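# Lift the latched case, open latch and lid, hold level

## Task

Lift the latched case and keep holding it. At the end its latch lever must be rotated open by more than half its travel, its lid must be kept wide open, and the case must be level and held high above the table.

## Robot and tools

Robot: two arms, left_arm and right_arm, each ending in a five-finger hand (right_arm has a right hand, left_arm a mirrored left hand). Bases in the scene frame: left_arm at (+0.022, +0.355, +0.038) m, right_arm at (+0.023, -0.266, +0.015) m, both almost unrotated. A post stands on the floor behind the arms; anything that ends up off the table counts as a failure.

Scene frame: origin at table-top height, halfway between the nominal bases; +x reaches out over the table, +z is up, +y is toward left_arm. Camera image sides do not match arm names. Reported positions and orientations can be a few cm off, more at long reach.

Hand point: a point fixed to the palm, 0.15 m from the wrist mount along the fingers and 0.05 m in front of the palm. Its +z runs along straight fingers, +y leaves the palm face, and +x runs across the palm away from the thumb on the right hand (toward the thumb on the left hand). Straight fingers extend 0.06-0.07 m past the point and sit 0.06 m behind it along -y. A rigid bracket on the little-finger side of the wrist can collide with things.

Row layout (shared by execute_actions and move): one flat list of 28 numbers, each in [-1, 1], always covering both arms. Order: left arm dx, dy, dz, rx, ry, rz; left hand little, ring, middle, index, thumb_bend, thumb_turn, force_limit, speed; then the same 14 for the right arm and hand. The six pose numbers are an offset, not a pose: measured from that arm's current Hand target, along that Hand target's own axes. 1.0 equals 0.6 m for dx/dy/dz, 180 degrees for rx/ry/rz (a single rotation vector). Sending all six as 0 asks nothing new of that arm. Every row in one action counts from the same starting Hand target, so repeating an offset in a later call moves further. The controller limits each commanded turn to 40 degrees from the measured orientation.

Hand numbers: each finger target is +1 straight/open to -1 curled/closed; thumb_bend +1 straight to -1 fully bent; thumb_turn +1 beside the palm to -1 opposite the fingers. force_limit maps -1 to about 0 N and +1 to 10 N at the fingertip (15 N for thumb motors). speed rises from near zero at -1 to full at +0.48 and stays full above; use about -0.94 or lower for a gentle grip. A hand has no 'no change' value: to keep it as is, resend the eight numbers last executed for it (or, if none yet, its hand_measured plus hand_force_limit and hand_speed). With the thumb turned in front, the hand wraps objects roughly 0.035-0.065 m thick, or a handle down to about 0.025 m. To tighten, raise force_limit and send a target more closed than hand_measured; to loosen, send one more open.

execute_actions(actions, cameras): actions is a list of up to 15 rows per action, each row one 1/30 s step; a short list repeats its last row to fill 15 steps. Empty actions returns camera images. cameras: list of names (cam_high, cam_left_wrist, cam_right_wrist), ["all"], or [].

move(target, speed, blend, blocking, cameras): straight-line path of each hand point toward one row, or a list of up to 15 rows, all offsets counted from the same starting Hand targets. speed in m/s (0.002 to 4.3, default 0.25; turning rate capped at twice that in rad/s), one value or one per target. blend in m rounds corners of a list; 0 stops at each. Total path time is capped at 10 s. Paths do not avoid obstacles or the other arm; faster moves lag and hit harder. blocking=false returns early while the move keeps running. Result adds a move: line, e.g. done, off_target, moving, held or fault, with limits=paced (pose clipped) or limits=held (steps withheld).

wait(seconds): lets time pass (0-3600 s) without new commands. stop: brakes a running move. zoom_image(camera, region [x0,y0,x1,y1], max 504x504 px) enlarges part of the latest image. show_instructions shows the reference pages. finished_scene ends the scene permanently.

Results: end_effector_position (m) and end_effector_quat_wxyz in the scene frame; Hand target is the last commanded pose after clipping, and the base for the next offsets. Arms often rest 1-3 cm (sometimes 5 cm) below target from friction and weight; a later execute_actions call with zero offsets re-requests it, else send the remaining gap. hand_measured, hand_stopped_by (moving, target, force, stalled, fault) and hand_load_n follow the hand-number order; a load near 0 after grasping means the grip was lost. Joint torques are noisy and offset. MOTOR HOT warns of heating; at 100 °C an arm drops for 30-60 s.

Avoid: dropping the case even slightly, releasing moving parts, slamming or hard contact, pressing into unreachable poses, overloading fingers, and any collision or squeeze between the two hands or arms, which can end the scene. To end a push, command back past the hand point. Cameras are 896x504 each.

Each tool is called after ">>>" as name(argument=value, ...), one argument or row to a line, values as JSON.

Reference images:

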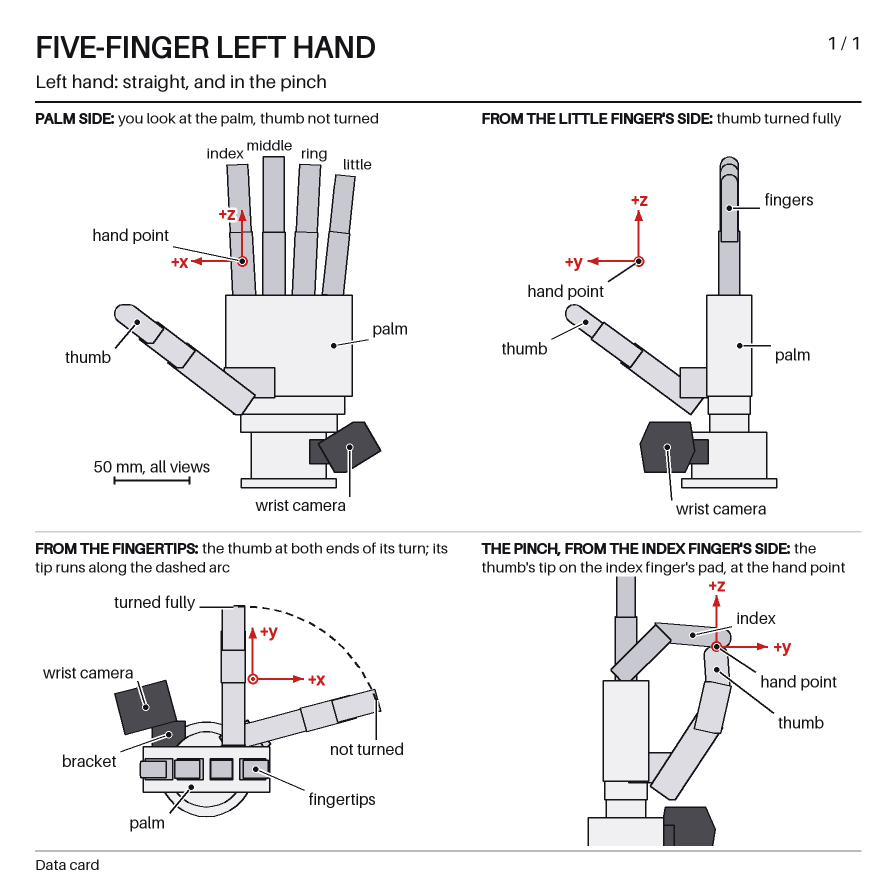

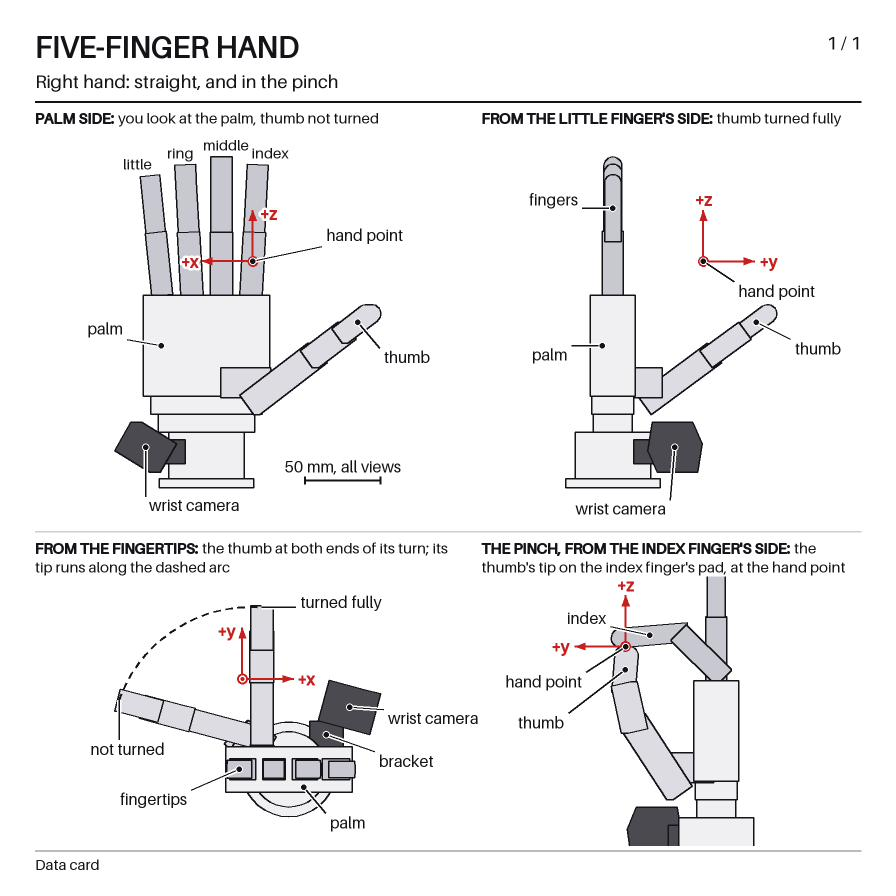

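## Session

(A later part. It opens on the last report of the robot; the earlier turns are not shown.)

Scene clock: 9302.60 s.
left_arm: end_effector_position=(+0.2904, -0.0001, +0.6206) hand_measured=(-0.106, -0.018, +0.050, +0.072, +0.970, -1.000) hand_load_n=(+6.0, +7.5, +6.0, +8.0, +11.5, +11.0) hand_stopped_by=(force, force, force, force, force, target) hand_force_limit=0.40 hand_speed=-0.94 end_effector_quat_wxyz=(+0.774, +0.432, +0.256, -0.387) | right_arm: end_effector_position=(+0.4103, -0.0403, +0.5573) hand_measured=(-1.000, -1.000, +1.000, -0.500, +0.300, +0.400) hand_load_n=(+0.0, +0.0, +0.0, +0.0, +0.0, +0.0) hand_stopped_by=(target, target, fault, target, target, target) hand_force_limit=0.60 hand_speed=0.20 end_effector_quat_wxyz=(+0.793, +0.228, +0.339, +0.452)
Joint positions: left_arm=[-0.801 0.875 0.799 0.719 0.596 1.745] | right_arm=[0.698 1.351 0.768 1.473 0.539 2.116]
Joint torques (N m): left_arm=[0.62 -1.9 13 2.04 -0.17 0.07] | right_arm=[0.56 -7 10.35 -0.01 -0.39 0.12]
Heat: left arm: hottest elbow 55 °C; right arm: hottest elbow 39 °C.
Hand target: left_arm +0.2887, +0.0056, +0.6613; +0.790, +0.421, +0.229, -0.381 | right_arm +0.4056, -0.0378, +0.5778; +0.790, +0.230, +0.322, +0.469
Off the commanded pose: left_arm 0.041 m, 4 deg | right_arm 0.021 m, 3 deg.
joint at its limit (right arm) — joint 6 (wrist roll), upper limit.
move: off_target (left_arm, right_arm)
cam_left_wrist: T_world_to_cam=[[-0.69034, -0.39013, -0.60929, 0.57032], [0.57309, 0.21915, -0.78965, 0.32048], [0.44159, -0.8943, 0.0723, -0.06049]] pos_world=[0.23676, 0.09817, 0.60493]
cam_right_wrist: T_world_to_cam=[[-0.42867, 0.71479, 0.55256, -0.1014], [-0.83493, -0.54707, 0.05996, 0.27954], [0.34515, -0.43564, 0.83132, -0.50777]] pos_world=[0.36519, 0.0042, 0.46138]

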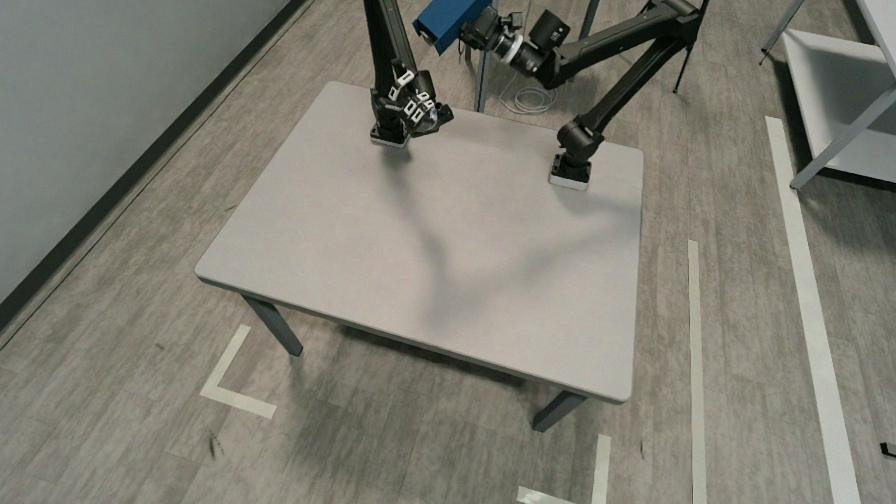

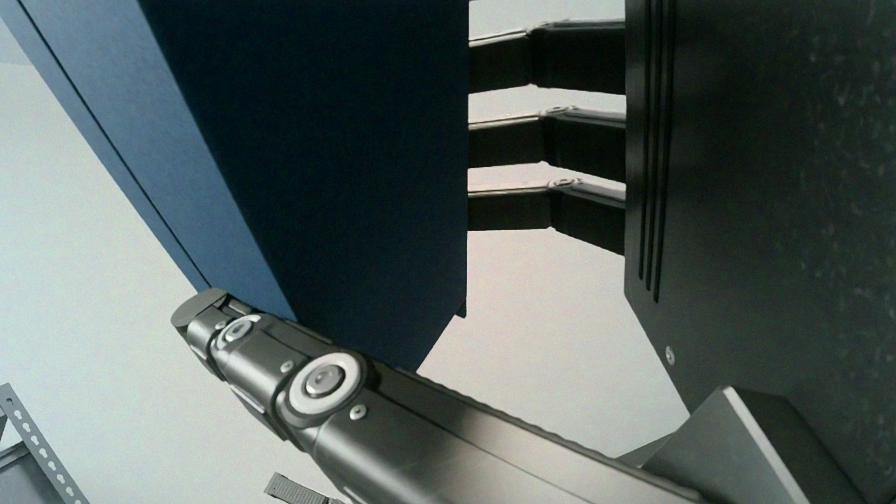

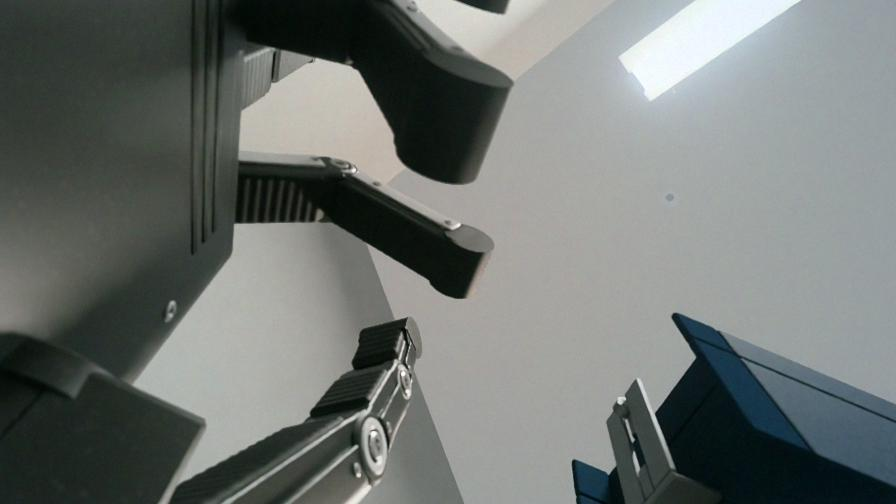

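>>> move(
  target=[0,0,0,0,0,0,-0.7,-0.7,-0.6,-0.6,0.6,-1,0.4,-0.94,-0.0398,0.0357,-0.0163,0.055,-0.044,0,-1,-1,1,-0.5,0.3,0.4,0.6,0.2],
  speed=0.05,
  cameras=["cam_right_wrist"],
)

>>> zoom_image(
  camera="cam_right_wrist",
  region=[400, 200, 700, 500],
)

Scene clock: 9351.37 s.
left_arm: end_effector_position=(+0.2904, -0.0002, +0.6205) hand_measured=(-0.106, -0.018, +0.050, +0.072, +0.970, -1.000) hand_load_n=(+6.0, +7.0, +6.0, +8.0, +11.5, +11.0) hand_stopped_by=(force, force, force, force, force, target) hand_force_limit=0.40 hand_speed=-0.94 end_effector_quat_wxyz=(+0.773, +0.432, +0.256, -0.387) | right_arm: end_effector_position=(+0.3868, -0.0458, +0.5693) hand_measured=(-1.000, -1.000, +1.000, -0.500, +0.300, +0.400) hand_load_n=(+0.0, +0.0, +0.0, +0.0, +0.0, +0.0) hand_stopped_by=(target, target, fault, target, target, target) hand_force_limit=0.60 hand_speed=0.20 end_effector_quat_wxyz=(+0.787, +0.323, +0.331, +0.408)
Joint positions: left_arm=[-0.801 0.875 0.799 0.719 0.596 1.745] | right_arm=[0.828 1.32 0.802 1.522 0.824 1.965]
Joint torques (N m): left_arm=[0.85 -1.96 13.03 2.03 -0.16 0.06] | right_arm=[0.56 -6.48 10.51 0.77 -0.43 -0.14]
Heat: left arm: hottest elbow 56 °C; right arm: hottest elbow 42 °C.
Hand target: left_arm +0.2887, +0.0056, +0.6613; +0.790, +0.421, +0.230, -0.381 | right_arm +0.3774, -0.0485, +0.5922; +0.787, +0.329, +0.306, +0.422
Off the commanded pose: left_arm 0.041 m, 4 deg | right_arm 0.025 m, 3 deg.
move: off_target (right_arm)
cam_right_wrist: T_world_to_cam=[[-0.27713, 0.68043, 0.67839, -0.24596], [-0.89339, -0.44234, 0.07871, 0.27291], [0.35364, -0.58425, 0.73047, -0.46471]] pos_world=[0.33999, 0.01657, 0.48483]

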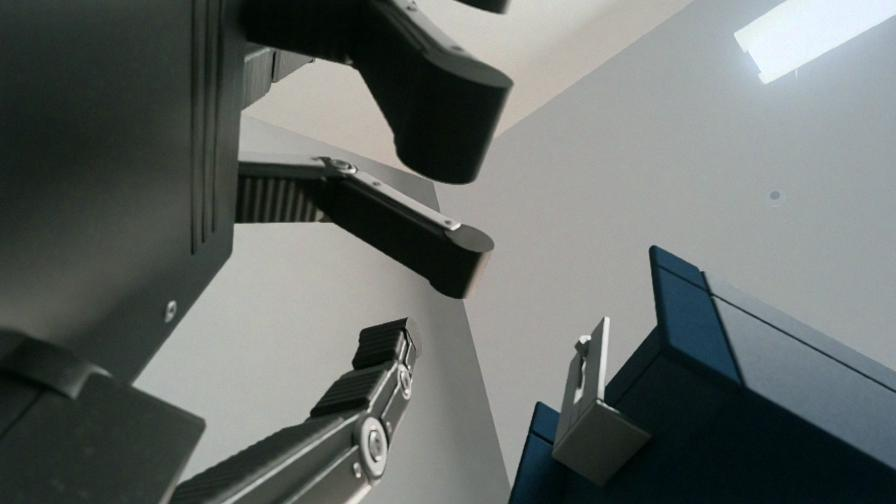

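Scaled by 1.680 from the camera's image (finer frame: 1280x720).

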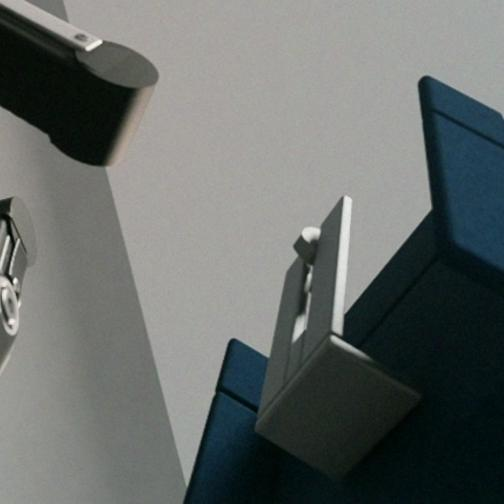

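>>> move(
  target=[0,0,0,0,0,0,-0.7,-0.7,-0.6,-0.6,0.6,-1,0.4,-0.94,-0.0163,0.043,0.0245,0,0,0,-1,-1,1,-0.5,0.5,0.35,0.6,0.2],
  speed=0.04,
  cameras=["cam_right_wrist"],
)

>>> zoom_image(
  camera="cam_right_wrist",
  region=[360, 160, 660, 460],
)

Scene clock: 9391.90 s.
left_arm: end_effector_position=(+0.2904, -0.0002, +0.6205) hand_measured=(-0.106, -0.018, +0.050, +0.072, +0.970, -1.000) hand_load_n=(+6.0, +7.0, +6.0, +8.0, +11.5, +11.0) hand_stopped_by=(force, force, force, force, force, target) hand_force_limit=0.40 hand_speed=-0.94 end_effector_quat_wxyz=(+0.773, +0.432, +0.256, -0.387) | right_arm: end_effector_position=(+0.3775, -0.0513, +0.6028) hand_measured=(-1.000, -1.000, +1.000, -0.500, +0.500, +0.350) hand_load_n=(+0.0, +0.0, +0.0, +0.0, +0.0, +0.0) hand_stopped_by=(target, target, fault, target, target, target) hand_force_limit=0.60 hand_speed=0.20 end_effector_quat_wxyz=(+0.788, +0.327, +0.318, +0.415)
Joint positions: left_arm=[-0.801 0.875 0.799 0.719 0.596 1.745] | right_arm=[0.836 1.269 0.848 1.466 0.828 1.953]
Joint torques (N m): left_arm=[0.67 -2.2 13.03 2.07 -0.17 0.04] | right_arm=[0.73 -6.12 10.88 -0.27 -0.45 -0.13]
Heat: left arm: hottest elbow 58 °C; right arm: hottest elbow 44 °C.
Hand target: left_arm +0.2887, +0.0056, +0.6613; +0.790, +0.421, +0.230, -0.381 | right_arm +0.3721, -0.0498, +0.6231; +0.787, +0.329, +0.306, +0.422
Off the commanded pose: left_arm 0.041 m, 4 deg | right_arm 0.021 m, 2 deg.
move: off_target (right_arm)
cam_right_wrist: T_world_to_cam=[[-0.29103, 0.66609, 0.68675, -0.26796], [-0.89525, -0.44274, 0.05002, 0.27743], [0.33737, -0.60026, 0.72517, -0.48052]] pos_world=[0.3325, 0.01288, 0.51861]

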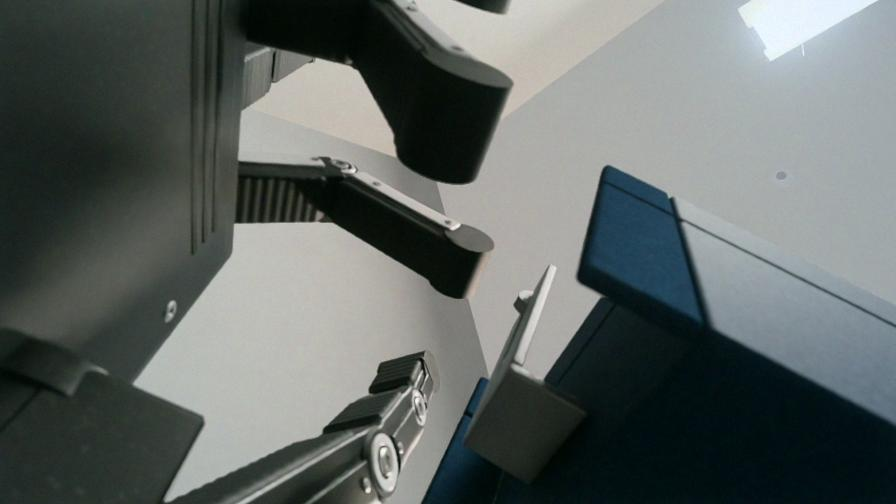

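Scaled by 1.680 from the camera's image (finer frame: 1280x720).

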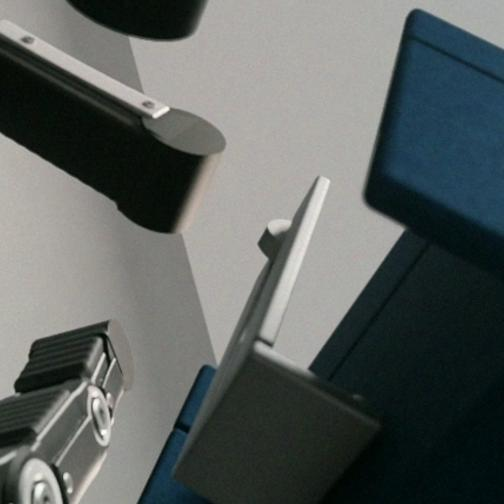

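>>> move(
  target=[0,0,0,0,0,0,-0.7,-0.7,-0.6,-0.6,0.6,-1,0.4,-0.94,0.015,0.0,0.0,0,0,0,-1,-1,1,-0.5,0.5,0.35,0.6,0.2],
  speed=0.04,
  cameras=["cam_right_wrist"],
)

>>> zoom_image(
  camera="cam_right_wrist",
  region=[360, 160, 660, 460],
)

Scene clock: 9421.17 s.
left_arm: end_effector_position=(+0.2905, -0.0003, +0.6204) hand_measured=(-0.106, -0.018, +0.050, +0.072, +0.970, -1.000) hand_load_n=(+6.0, +7.0, +6.0, +8.0, +11.5, +11.0) hand_stopped_by=(force, force, force, force, force, target) hand_force_limit=0.40 hand_speed=-0.94 end_effector_quat_wxyz=(+0.773, +0.432, +0.256, -0.387) | right_arm: end_effector_position=(+0.3778, -0.0478, +0.6076) hand_measured=(-1.000, -1.000, +1.000, -0.500, +0.500, +0.350) hand_load_n=(+0.0, +0.0, +0.0, +0.0, +0.0, +0.0) hand_stopped_by=(target, target, fault, target, target, target) hand_force_limit=0.60 hand_speed=0.20 end_effector_quat_wxyz=(+0.787, +0.328, +0.315, +0.416)
Joint positions: left_arm=[-0.801 0.876 0.799 0.719 0.596 1.745] | right_arm=[0.842 1.277 0.866 1.466 0.831 1.946]
Joint torques (N m): left_arm=[0.56 -2.02 12.97 2.09 -0.18 0.06] | right_arm=[0.67 -5.13 10.88 0.2 -0.47 -0.1]
Heat: left arm: hottest elbow 59 °C; right arm: hottest elbow 45 °C.
Hand target: left_arm +0.2888, +0.0055, +0.6612; +0.790, +0.421, +0.230, -0.381 | right_arm +0.3762, -0.0421, +0.6213; +0.787, +0.329, +0.306, +0.422
Off the commanded pose: left_arm 0.041 m, 4 deg | right_arm 0.015 m, 1 deg.
move: off_target (right_arm)
cam_right_wrist: T_world_to_cam=[[-0.29386, 0.66297, 0.68857, -0.2737], [-0.89526, -0.44328, 0.04473, 0.28224], [0.33488, -0.6033, 0.72379, -0.48033]] pos_world=[0.3331, 0.01678, 0.5235]

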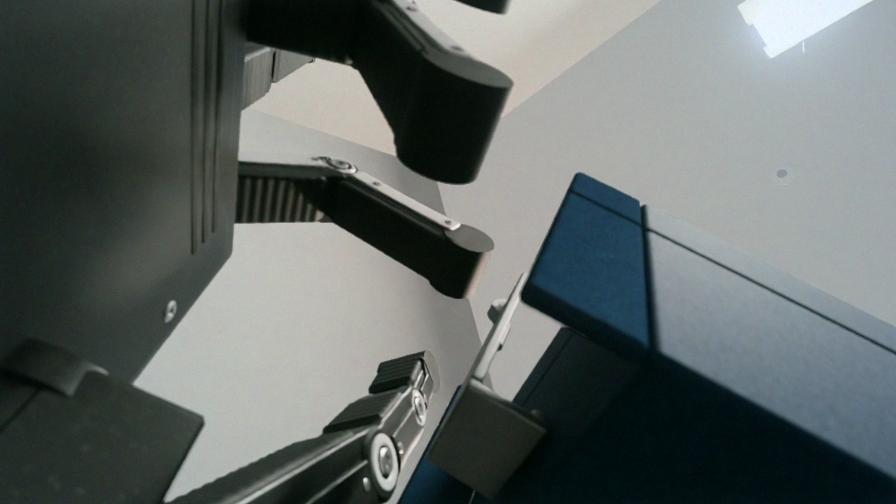

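Scaled by 1.680 from the camera's image (finer frame: 1280x720).

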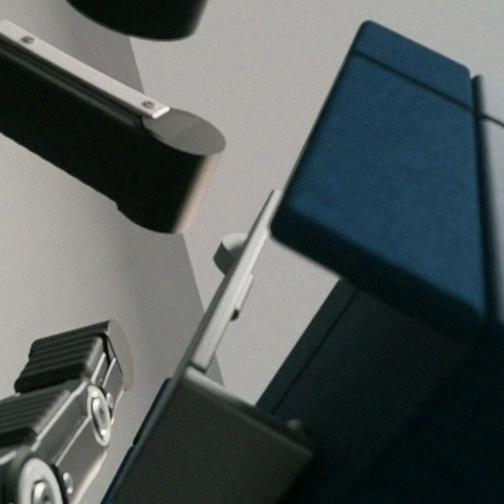

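>>> move(
  target=[0,0,0,0,0,0,-0.7,-0.7,-0.6,-0.6,0.6,-1,0.4,-0.94,0.015,-0.004,-0.012,0,0,0,-1,-1,1,-0.5,0.5,0.35,0.6,0.2],
  speed=0.04,
  cameras=["cam_right_wrist"],
)

>>> zoom_image(
  camera="cam_right_wrist",
  region=[360, 160, 660, 460],
)

Scene clock: 9439.37 s.
left_arm: end_effector_position=(+0.2905, -0.0003, +0.6204) hand_measured=(-0.106, -0.018, +0.050, +0.072, +0.970, -1.000) hand_load_n=(+6.0, +7.0, +6.0, +8.0, +11.5, +11.0) hand_stopped_by=(force, force, force, force, force, target) hand_force_limit=0.40 hand_speed=-0.94 end_effector_quat_wxyz=(+0.773, +0.432, +0.256, -0.387) | right_arm: end_effector_position=(+0.3806, -0.0353, +0.5966) hand_measured=(-1.000, -1.000, +1.000, -0.500, +0.500, +0.350) hand_load_n=(+0.0, +0.0, +0.0, +0.0, -0.5, +0.0) hand_stopped_by=(target, target, fault, target, target, target) hand_force_limit=0.60 hand_speed=0.20 end_effector_quat_wxyz=(+0.788, +0.324, +0.324, +0.412)
Joint positions: left_arm=[-0.801 0.876 0.799 0.719 0.596 1.745] | right_arm=[0.858 1.309 0.866 1.494 0.838 1.926]
Joint torques (N m): left_arm=[0.5 -2.14 13.01 1.99 -0.15 0.04] | right_arm=[0.5 -5.36 10.91 0.69 -0.47 -0.1]
Heat: left arm: hottest elbow 59 °C; right arm: hottest elbow 44 °C.
Hand target: left_arm +0.2888, +0.0055, +0.6612; +0.790, +0.421, +0.230, -0.381 | right_arm +0.3760, -0.0334, +0.6133; +0.787, +0.329, +0.306, +0.422
Off the commanded pose: left_arm 0.041 m, 4 deg | right_arm 0.017 m, 2 deg.
move: off_target (right_arm)
cam_right_wrist: T_world_to_cam=[[-0.28588, 0.67318, 0.68198, -0.27231], [-0.89404, -0.44353, 0.06303, 0.2794], [0.34491, -0.59169, 0.72865, -0.47214]] pos_world=[0.3348, 0.02787, 0.51212]

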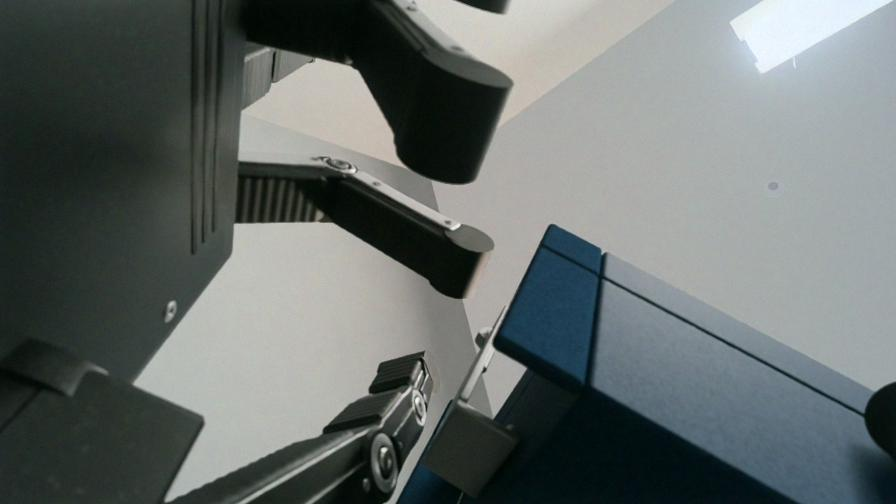

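Scaled by 1.680 from the camera's image (finer frame: 1280x720).

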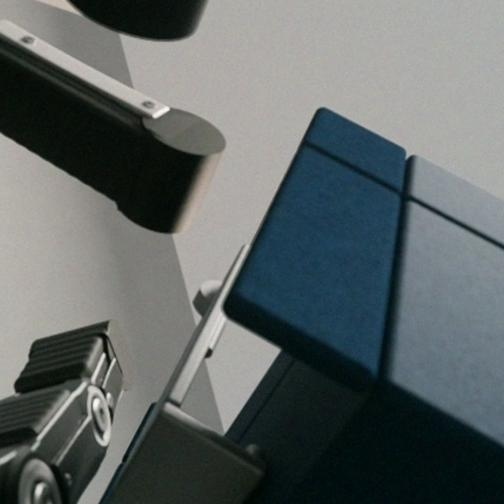

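>>> move(
  target=[0,0,0,0,0,0,-0.7,-0.7,-0.6,-0.6,0.6,-1,0.4,-0.94,-0.015,0.008,0.002,0,0,0,-1,-1,1,-0.5,0.5,0.35,0.6,0.2],
  speed=0.04,
  cameras=["cam_right_wrist"],
)

>>> zoom_image(
  camera="cam_right_wrist",
  region=[360, 160, 660, 460],
)

Scene clock: 9449.53 s.
left_arm: end_effector_position=(+0.2902, -0.0004, +0.6210) hand_measured=(-0.106, -0.018, +0.050, +0.072, +0.970, -1.000) hand_load_n=(+6.5, +7.0, +6.0, +8.0, +11.5, +11.5) hand_stopped_by=(force, force, force, force, force, target) hand_force_limit=0.40 hand_speed=-0.94 end_effector_quat_wxyz=(+0.773, +0.432, +0.255, -0.387) | right_arm: end_effector_position=(+0.3775, -0.0389, +0.6006) hand_measured=(-1.000, -1.000, +1.000, -0.500, +0.500, +0.350) hand_load_n=(+0.0, +0.0, +0.0, +0.0, -0.5, +0.0) hand_stopped_by=(target, target, fault, target, target, target) hand_force_limit=0.60 hand_speed=0.20 end_effector_quat_wxyz=(+0.788, +0.326, +0.319, +0.414)
Joint positions: left_arm=[-0.801 0.876 0.8 0.719 0.597 1.745] | right_arm=[0.858 1.299 0.866 1.494 0.839 1.924]
Joint torques (N m): left_arm=[0.5 -1.96 12.93 2.02 -0.25 0.04] | right_arm=[0.67 -6.59 10.28 -0.02 -0.49 -0.12]
Heat: left arm: hottest elbow 59 °C; right arm: hottest elbow 44 °C.
Hand target: left_arm +0.2888, +0.0055, +0.6613; +0.790, +0.421, +0.230, -0.381 | right_arm +0.3706, -0.0395, +0.6196; +0.787, +0.329, +0.306, +0.422
Off the commanded pose: left_arm 0.041 m, 4 deg | right_arm 0.020 m, 2 deg.
move: off_target (right_arm)
cam_right_wrist: T_world_to_cam=[[-0.28932, 0.66855, 0.68508, -0.27434], [-0.89496, -0.44285, 0.05421, 0.28046], [0.33963, -0.59743, 0.72645, -0.47308]] pos_world=[0.3323, 0.02498, 0.51641]

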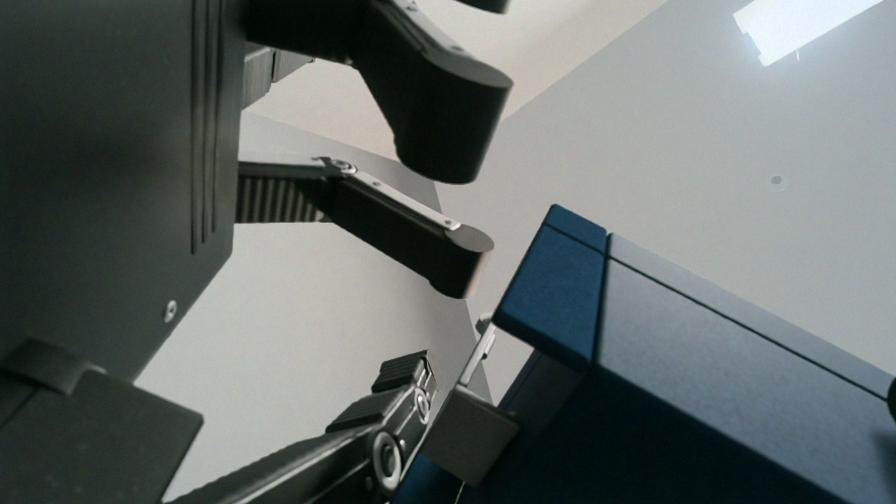

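Scaled by 1.680 from the camera's image (finer frame: 1280x720).

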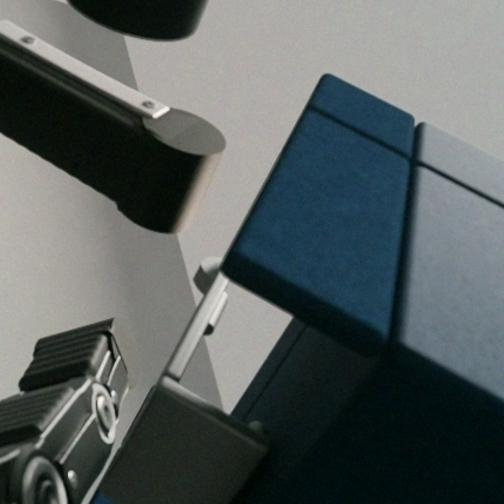

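>>> move(
  target=[
    [0,0,0,0,0,0,-0.7,-0.7,-0.6,-0.6,0.6,-1,0.4,-0.94,0,-0.1,0.0,0,0,0,-1,-1,1,-0.5,0.5,0.35,0.6,0.2],
    [-0.0117,0.0275,0.0148,0.0267,0.0731,-0.115,-0.7,-0.7,-0.6,-0.6,0.6,-1,0.4,-0.94,0,-0.1,0,0,0,0,-1,-1,1,-0.5,0.5,0.35,0.6,0.2],
  ],
  speed=0.06,
  cameras=["all"],
)

>>> zoom_image(
  camera="cam_right_wrist",
  region=[480, 204, 780, 504],
)

Scene clock: 9495.30 s.
left_arm: end_effector_position=(+0.3056, -0.0037, +0.6313) hand_measured=(-0.106, -0.018, +0.050, +0.072, +0.970, -1.000) hand_load_n=(+6.0, +7.0, +6.0, +8.5, +11.5, +11.0) hand_stopped_by=(force, force, force, force, force, target) hand_force_limit=0.40 hand_speed=-0.94 end_effector_quat_wxyz=(+0.636, +0.449, +0.403, -0.481) | right_arm: end_effector_position=(+0.3972, -0.0603, +0.5739) hand_measured=(-1.000, -1.000, +1.000, -0.500, +0.500, +0.350) hand_load_n=(+0.0, +0.0, +0.0, +0.0, +0.0, +0.0) hand_stopped_by=(target, target, fault, target, target, target) hand_force_limit=0.60 hand_speed=0.20 end_effector_quat_wxyz=(+0.788, +0.325, +0.315, +0.418)
Joint positions: left_arm=[-0.707 0.847 1.037 0.188 0.748 1.499] | right_arm=[0.777 1.323 0.813 1.508 0.792 2.026]
Joint torques (N m): left_arm=[0.56 -3.08 13.42 2.07 -0.07 0.09] | right_arm=[-1.2 -5.42 7.46 0.83 -0.61 0.14]
Heat: left arm: hottest elbow 57 °C; right arm: hottest elbow 43 °C.
Hand target: left_arm +0.2979, +0.0068, +0.6791; +0.660, +0.446, +0.374, -0.475 | right_arm +0.3984, -0.0651, +0.5729; +0.787, +0.329, +0.306, +0.422
Off the commanded pose: left_arm 0.049 m, 4 deg | right_arm 0.005 m, 1 deg.
move: off_target (left_arm)
cam_left_wrist: T_world_to_cam=[[-0.91296, -0.17347, -0.36934, 0.50338], [0.29556, 0.34293, -0.89165, 0.47072], [0.28133, -0.9232, -0.26182, 0.1887]] pos_world=[0.26736, 0.10011, 0.65504]
cam_right_wrist: T_world_to_cam=[[-0.29874, 0.66414, 0.68533, -0.23261], [-0.89419, -0.4457, 0.04213, 0.2965], [0.33343, -0.60023, 0.72701, -0.47108]] pos_world=[0.35271, 0.00388, 0.4894]

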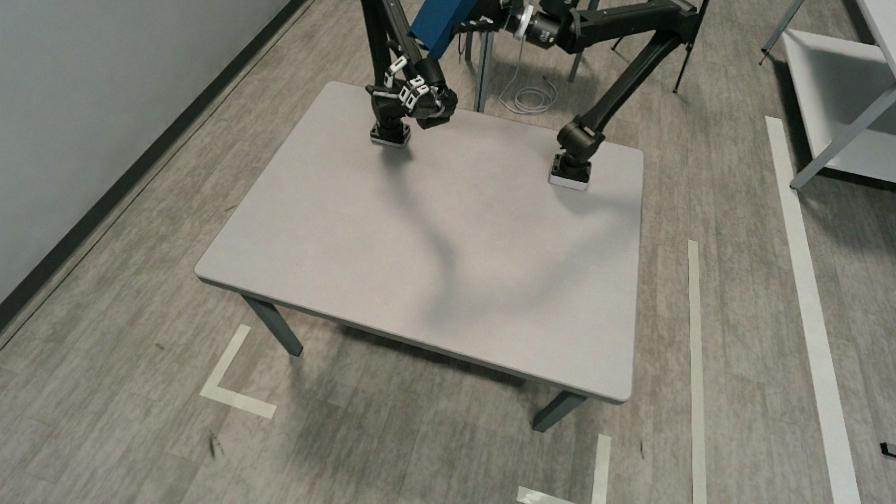

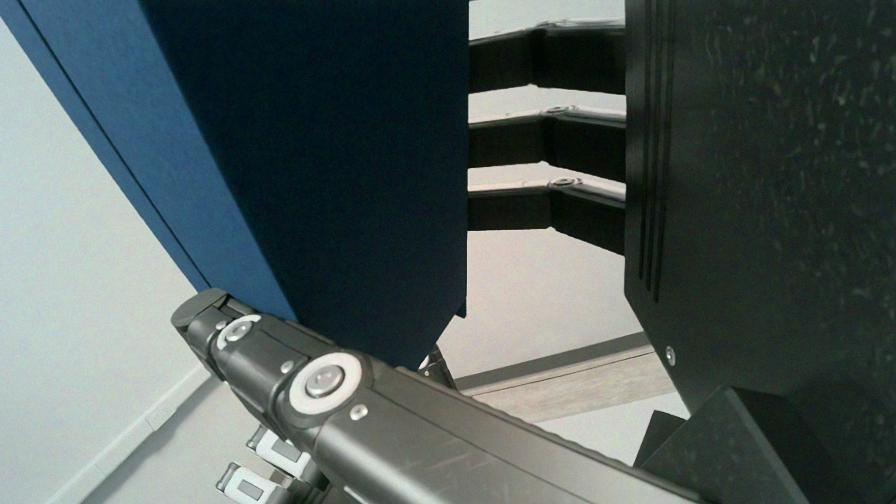

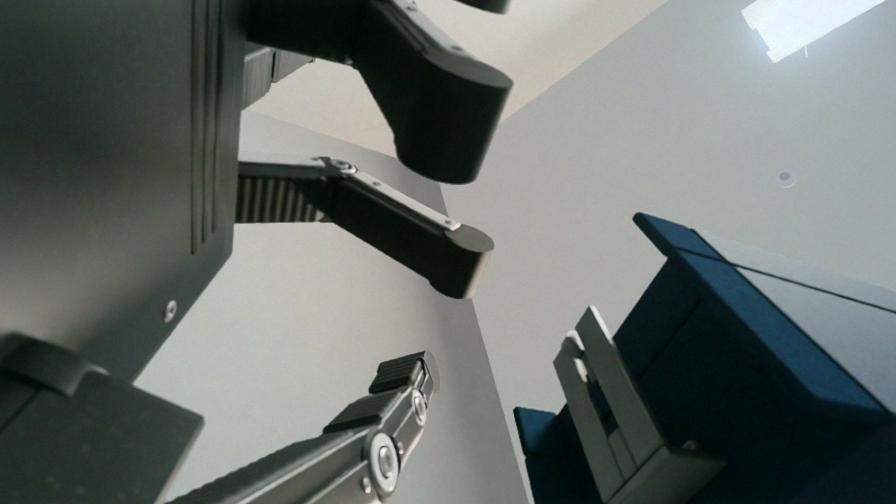

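Scaled by 1.680 from the camera's image (finer frame: 1280x720).

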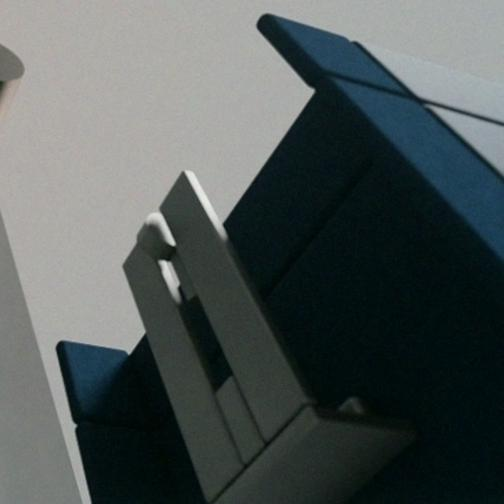

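>>> move(
  target=[0,0,0,0,0,0,-0.7,-0.7,-0.6,-0.6,0.6,-1,0.4,-0.94,0.0163,0.02,-0.0312,0,0,0,-1,-1,1,-0.5,0.5,0.35,0.6,0.2],
  speed=0.04,
  cameras=["cam_right_wrist"],
)

>>> zoom_image(
  camera="cam_right_wrist",
  region=[360, 160, 660, 460],
)

Scene clock: 9525.37 s.
left_arm: end_effector_position=(+0.3056, -0.0037, +0.6313) hand_measured=(-0.106, -0.018, +0.050, +0.072, +0.970, -1.000) hand_load_n=(+6.0, +7.0, +6.0, +8.0, +11.5, +11.0) hand_stopped_by=(force, force, force, force, force, target) hand_force_limit=0.40 hand_speed=-0.94 end_effector_quat_wxyz=(+0.635, +0.449, +0.404, -0.481) | right_arm: end_effector_position=(+0.3864, -0.0498, +0.5699) hand_measured=(-1.000, -1.000, +1.000, -0.500, +0.500, +0.350) hand_load_n=(+0.0, +0.0, +0.0, +0.0, +0.0, +0.0) hand_stopped_by=(target, target, fault, target, target, target) hand_force_limit=0.60 hand_speed=0.20 end_effector_quat_wxyz=(+0.782, +0.329, +0.317, +0.424)
Joint positions: left_arm=[-0.707 0.847 1.037 0.188 0.748 1.498] | right_arm=[0.822 1.328 0.807 1.541 0.819 1.998]
Joint torques (N m): left_arm=[0.67 -3.02 13.3 1.96 -0.06 0.09] | right_arm=[0.26 -5.48 7.28 0.75 -0.44 -0.1]
Heat: left arm: hottest elbow 56 °C; right arm: hottest elbow 42 °C.
Hand target: left_arm +0.2979, +0.0068, +0.6791; +0.660, +0.446, +0.374, -0.476 | right_arm +0.3830, -0.0467, +0.5692; +0.787, +0.329, +0.306, +0.422
Off the commanded pose: left_arm 0.050 m, 4 deg | right_arm 0.005 m, 1 deg.
joint sent to its limit (right arm) — joint 4 (wrist pitch), upper limit. The joint targets still meet the commanded pose.
move: done
cam_right_wrist: T_world_to_cam=[[-0.3033, 0.65227, 0.69466, -0.24424], [-0.88735, -0.45903, 0.04359, 0.28747], [0.34731, -0.60318, 0.71802, -0.45871]] pos_world=[0.34032, 0.01459, 0.48649]

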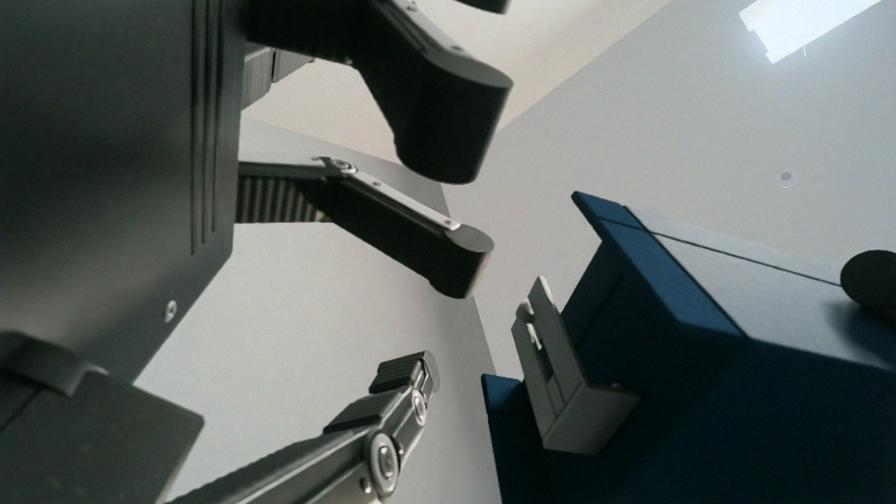

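Scaled by 1.680 from the camera's image (finer frame: 1280x720).

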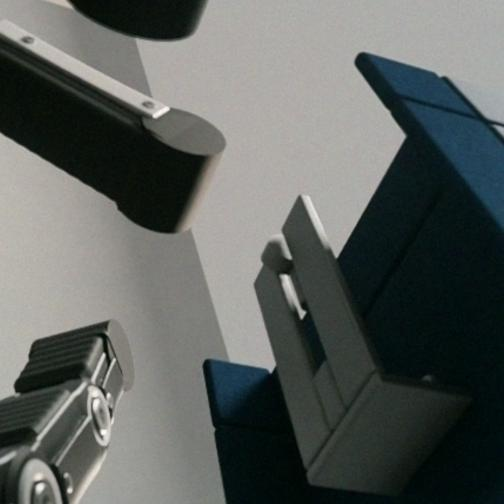

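>>> move(
  target=[0,0,0,0,0,0,-0.7,-0.7,-0.6,-0.6,0.6,-1,0.4,-0.94,0.0105,0.023,-0.009,0,0,0,-1,-1,1,-0.5,0.5,0.35,0.6,0.2],
  speed=0.04,
  cameras=["cam_right_wrist"],
)

>>> zoom_image(
  camera="cam_right_wrist",
  region=[360, 160, 660, 460],
)

Scene clock: 9541.53 s.
left_arm: end_effector_position=(+0.3056, -0.0037, +0.6313) hand_measured=(-0.106, -0.018, +0.050, +0.072, +0.970, -1.000) hand_load_n=(+6.0, +7.0, +6.0, +8.0, +12.0, +11.0) hand_stopped_by=(force, force, force, force, force, target) hand_force_limit=0.40 hand_speed=-0.94 end_effector_quat_wxyz=(+0.635, +0.449, +0.404, -0.481) | right_arm: end_effector_position=(+0.3796, -0.0363, +0.5686) hand_measured=(-1.000, -1.000, +1.000, -0.500, +0.500, +0.350) hand_load_n=(+0.0, +0.0, +0.0, +0.0, +0.0, +0.0) hand_stopped_by=(target, target, fault, target, target, target) hand_force_limit=0.60 hand_speed=0.20 end_effector_quat_wxyz=(+0.780, +0.324, +0.330, +0.421)
Joint positions: left_arm=[-0.707 0.847 1.037 0.188 0.748 1.498] | right_arm=[0.861 1.328 0.807 1.541 0.836 1.961]
Joint torques (N m): left_arm=[0.62 -3.25 13.3 1.96 -0.08 0.08] | right_arm=[0.44 -5.48 8.7 0.77 -0.45 -0.16]
Heat: left arm: hottest elbow 57 °C; right arm: hottest elbow 42 °C.
Hand target: left_arm +0.2979, +0.0068, +0.6791; +0.660, +0.446, +0.374, -0.476 | right_arm +0.3755, -0.0340, +0.5754; +0.787, +0.329, +0.306, +0.422
Off the commanded pose: left_arm 0.050 m, 4 deg | right_arm 0.008 m, 3 deg.
joint sent to its limit (right arm) — joint 4 (wrist pitch), upper limit. The joint targets still meet the commanded pose.
move: off_target (right_arm)
cam_right_wrist: T_world_to_cam=[[-0.29512, 0.66261, 0.68837, -0.2534], [-0.88243, -0.46528, 0.06954, 0.27096], [0.36636, -0.58691, 0.72202, -0.45611]] pos_world=[0.33142, 0.02627, 0.48491]

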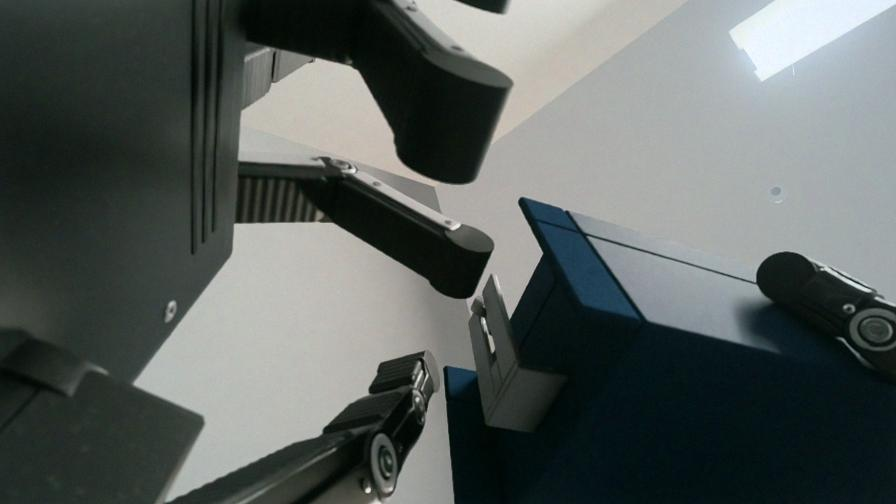

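Scaled by 1.680 from the camera's image (finer frame: 1280x720).

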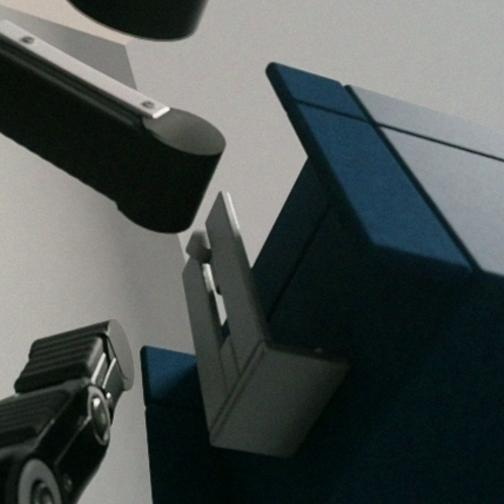

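>>> move(
  target=[0,0,0,0,0,0,-0.7,-0.7,-0.6,-0.6,0.6,-1,0.4,-0.94,-0.0068,0.0237,0.0067,0,0,0,-1,-1,1,-0.5,0.5,0.35,0.6,0.2],
  speed=0.04,
  cameras=["cam_right_wrist"],
)

>>> zoom_image(
  camera="cam_right_wrist",
  region=[360, 160, 660, 460],
)

Scene clock: 9552.83 s.
left_arm: end_effector_position=(+0.3056, -0.0037, +0.6313) hand_measured=(-0.106, -0.018, +0.050, +0.072, +0.970, -1.000) hand_load_n=(+6.0, +7.0, +6.0, +8.5, +12.0, +11.0) hand_stopped_by=(force, force, force, force, force, target) hand_force_limit=0.40 hand_speed=-0.94 end_effector_quat_wxyz=(+0.635, +0.449, +0.404, -0.481) | right_arm: end_effector_position=(+0.3780, -0.0312, +0.5682) hand_measured=(-1.000, -1.000, +1.000, -0.500, +0.500, +0.350) hand_load_n=(+0.0, +0.0, +0.0, +0.0, +0.0, +0.0) hand_stopped_by=(target, target, fault, target, target, target) hand_force_limit=0.60 hand_speed=0.20 end_effector_quat_wxyz=(+0.784, +0.320, +0.338, +0.411)
Joint positions: left_arm=[-0.707 0.847 1.037 0.188 0.748 1.498] | right_arm=[0.872 1.328 0.807 1.541 0.843 1.929]
Joint torques (N m): left_arm=[0.38 -3.02 13.26 1.98 -0.06 0.08] | right_arm=[0.56 -6.24 10.71 0.8 -0.46 -0.11]
Heat: left arm: hottest elbow 57 °C; right arm: hottest elbow 42 °C.
Hand target: left_arm +0.2979, +0.0068, +0.6791; +0.660, +0.446, +0.374, -0.476 | right_arm +0.3701, -0.0325, +0.5896; +0.787, +0.329, +0.306, +0.422
Off the commanded pose: left_arm 0.050 m, 4 deg | right_arm 0.023 m, 4 deg.
joint sent to its limit (right arm) — joint 4 (wrist pitch), upper limit. The joint targets still meet the commanded pose.
move: off_target (right_arm)
cam_right_wrist: T_world_to_cam=[[-0.27953, 0.6809, 0.67694, -0.25573], [-0.88662, -0.45363, 0.09017, 0.2622], [0.36847, -0.57498, 0.7305, -0.45759]] pos_world=[0.3296, 0.02996, 0.48374]

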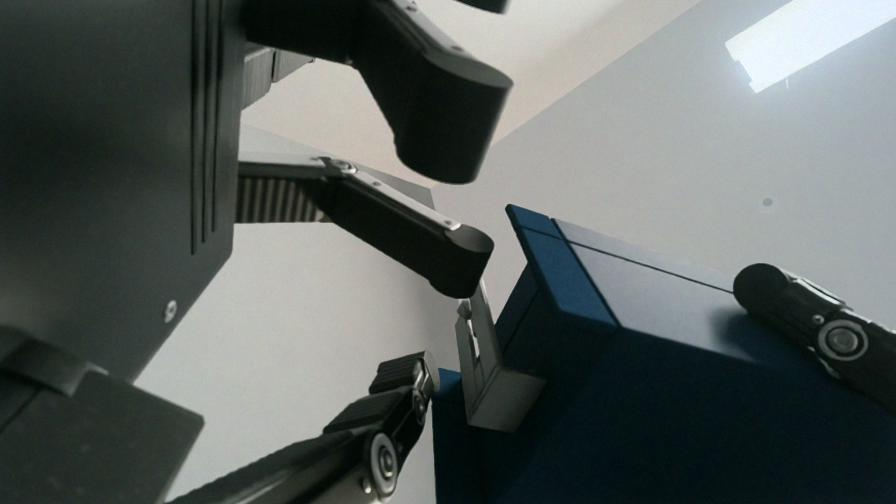

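Scaled by 1.680 from the camera's image (finer frame: 1280x720).

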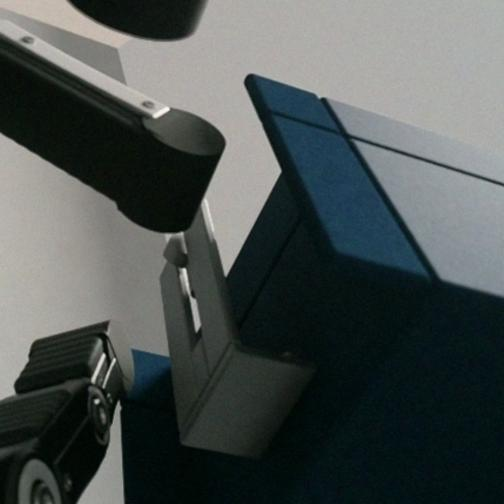

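>>> move(
  target=[0,0,0,0,0,0,-0.7,-0.7,-0.6,-0.6,0.6,-1,0.4,-0.94,-0.013,0.012,0.008,0,0,0,-1,-1,1,-0.5,0.5,0.35,0.6,0.2],
  speed=0.04,
  cameras=["cam_right_wrist"],
)

>>> zoom_image(
  camera="cam_right_wrist",
  region=[360, 160, 660, 460],
)

Scene clock: 9562.27 s.
left_arm: end_effector_position=(+0.3050, -0.0036, +0.6329) hand_measured=(-0.106, -0.018, +0.050, +0.072, +0.970, -1.000) hand_load_n=(+6.0, +7.0, +6.0, +8.5, +11.5, +11.5) hand_stopped_by=(force, force, force, force, force, target) hand_force_limit=0.40 hand_speed=-0.94 end_effector_quat_wxyz=(+0.636, +0.450, +0.402, -0.481) | right_arm: end_effector_position=(+0.3764, -0.0325, +0.5755) hand_measured=(-1.000, -1.000, +1.000, -0.500, +0.500, +0.350) hand_load_n=(+0.0, +0.0, +0.0, +0.0, -0.5, +0.0) hand_stopped_by=(target, target, fault, target, target, target) hand_force_limit=0.60 hand_speed=0.20 end_effector_quat_wxyz=(+0.787, +0.321, +0.333, +0.409)
Joint positions: left_arm=[-0.707 0.847 1.039 0.188 0.749 1.498] | right_arm=[0.872 1.322 0.82 1.541 0.844 1.913]
Joint torques (N m): left_arm=[0.5 -3.19 13.18 1.92 -0.14 0.09] | right_arm=[0.62 -6.83 10.65 0.73 -0.49 -0.09]
Heat: left arm: hottest elbow 57 °C; right arm: hottest elbow 42 °C.
Hand target: left_arm +0.2979, +0.0068, +0.6791; +0.660, +0.446, +0.374, -0.476 | right_arm +0.3668, -0.0374, +0.5997; +0.787, +0.329, +0.306, +0.422
Off the commanded pose: left_arm 0.048 m, 4 deg | right_arm 0.026 m, 4 deg.
joint sent to its limit (right arm) — joint 4 (wrist pitch), upper limit. The joint targets still meet the commanded pose.
move: off_target (right_arm)
cam_right_wrist: T_world_to_cam=[[-0.27834, 0.68238, 0.67593, -0.26014], [-0.89149, -0.44545, 0.0826, 0.26587], [0.35746, -0.57959, 0.73232, -0.46013]] pos_world=[0.32909, 0.02926, 0.49084]

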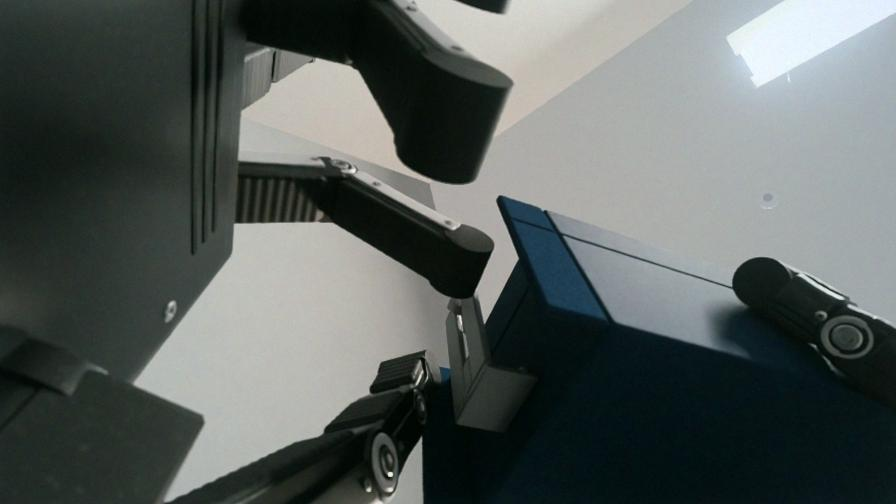

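Scaled by 1.680 from the camera's image (finer frame: 1280x720).

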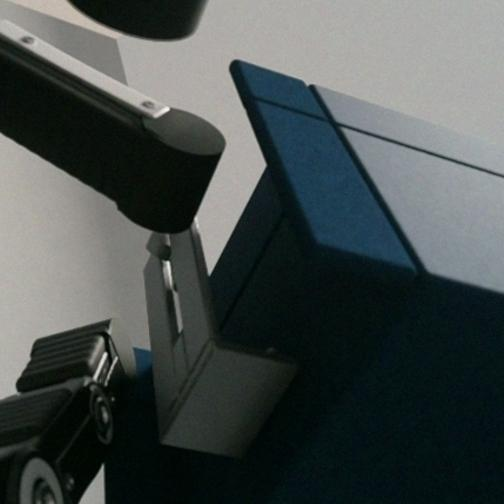

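>>> move(
  target=[0,0,0,0,0,0,-0.7,-0.7,-0.6,-0.6,0.6,-1,0.4,-0.94,-0.02,-0.018,0.003,0,0,0,-1,-1,1,-0.5,0.5,0.35,0.6,0.2],
  speed=0.04,
  cameras=["cam_right_wrist"],
)

>>> zoom_image(
  camera="cam_right_wrist",
  region=[360, 160, 660, 460],
)

Scene clock: 9571.07 s.
left_arm: end_effector_position=(+0.3028, -0.0035, +0.6379) hand_measured=(-0.106, -0.018, +0.050, +0.072, +0.970, -1.000) hand_load_n=(+5.5, +7.0, +6.5, +9.0, +11.5, +12.0) hand_stopped_by=(force, force, force, force, force, target) hand_force_limit=0.40 hand_speed=-0.94 end_effector_quat_wxyz=(+0.637, +0.452, +0.397, -0.482) | right_arm: end_effector_position=(+0.3731, -0.0379, +0.5818) hand_measured=(-1.000, -1.000, +1.000, -0.500, +0.500, +0.350) hand_load_n=(+0.0, +0.0, +0.0, +0.0, -2.0, -1.5) hand_stopped_by=(target, target, fault, target, target, target) hand_force_limit=0.60 hand_speed=0.20 end_effector_quat_wxyz=(+0.789, +0.320, +0.326, +0.411)
Joint positions: left_arm=[-0.707 0.847 1.048 0.188 0.757 1.498] | right_arm=[0.865 1.308 0.82 1.541 0.834 1.912]
Joint torques (N m): left_arm=[0.67 -2.9 12.63 2 -0.51 0.08] | right_arm=[-1.44 -7.36 7.9 0.14 -0.66 0.18]
Heat: left arm: hottest elbow 60 °C; right arm: hottest elbow 43 °C.
Hand target: left_arm +0.2980, +0.0068, +0.6790; +0.660, +0.446, +0.374, -0.476 | right_arm +0.3676, -0.0528, +0.5948; +0.787, +0.329, +0.306, +0.422
Off the commanded pose: left_arm 0.043 m, 4 deg | right_arm 0.021 m, 3 deg.
move: off_target (right_arm)
cam_right_wrist: T_world_to_cam=[[-0.28725, 0.67979, 0.67481, -0.25778], [-0.89355, -0.44395, 0.06687, 0.26997], [0.34504, -0.58377, 0.73496, -0.46375]] pos_world=[0.3272, 0.02437, 0.49673]

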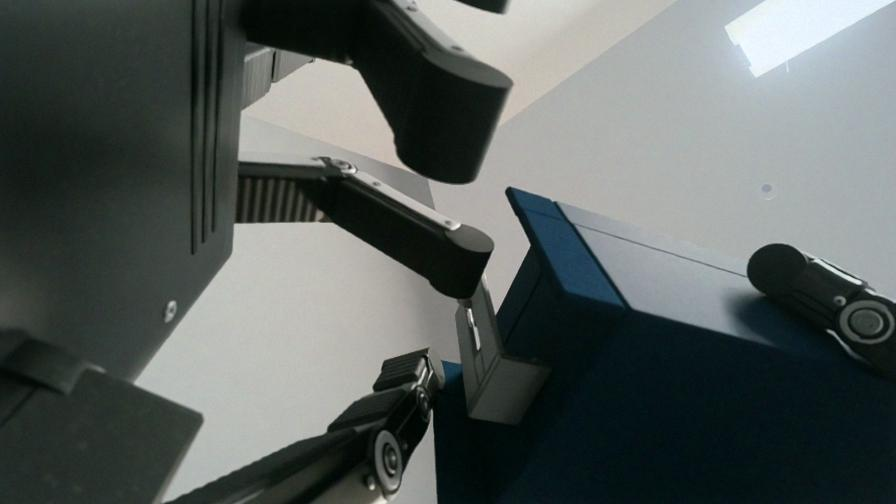

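Scaled by 1.680 from the camera's image (finer frame: 1280x720).

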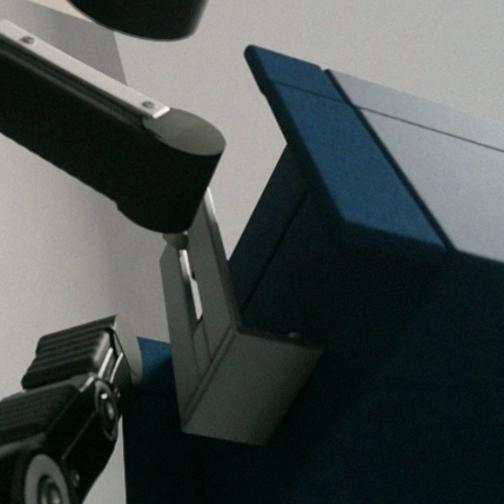

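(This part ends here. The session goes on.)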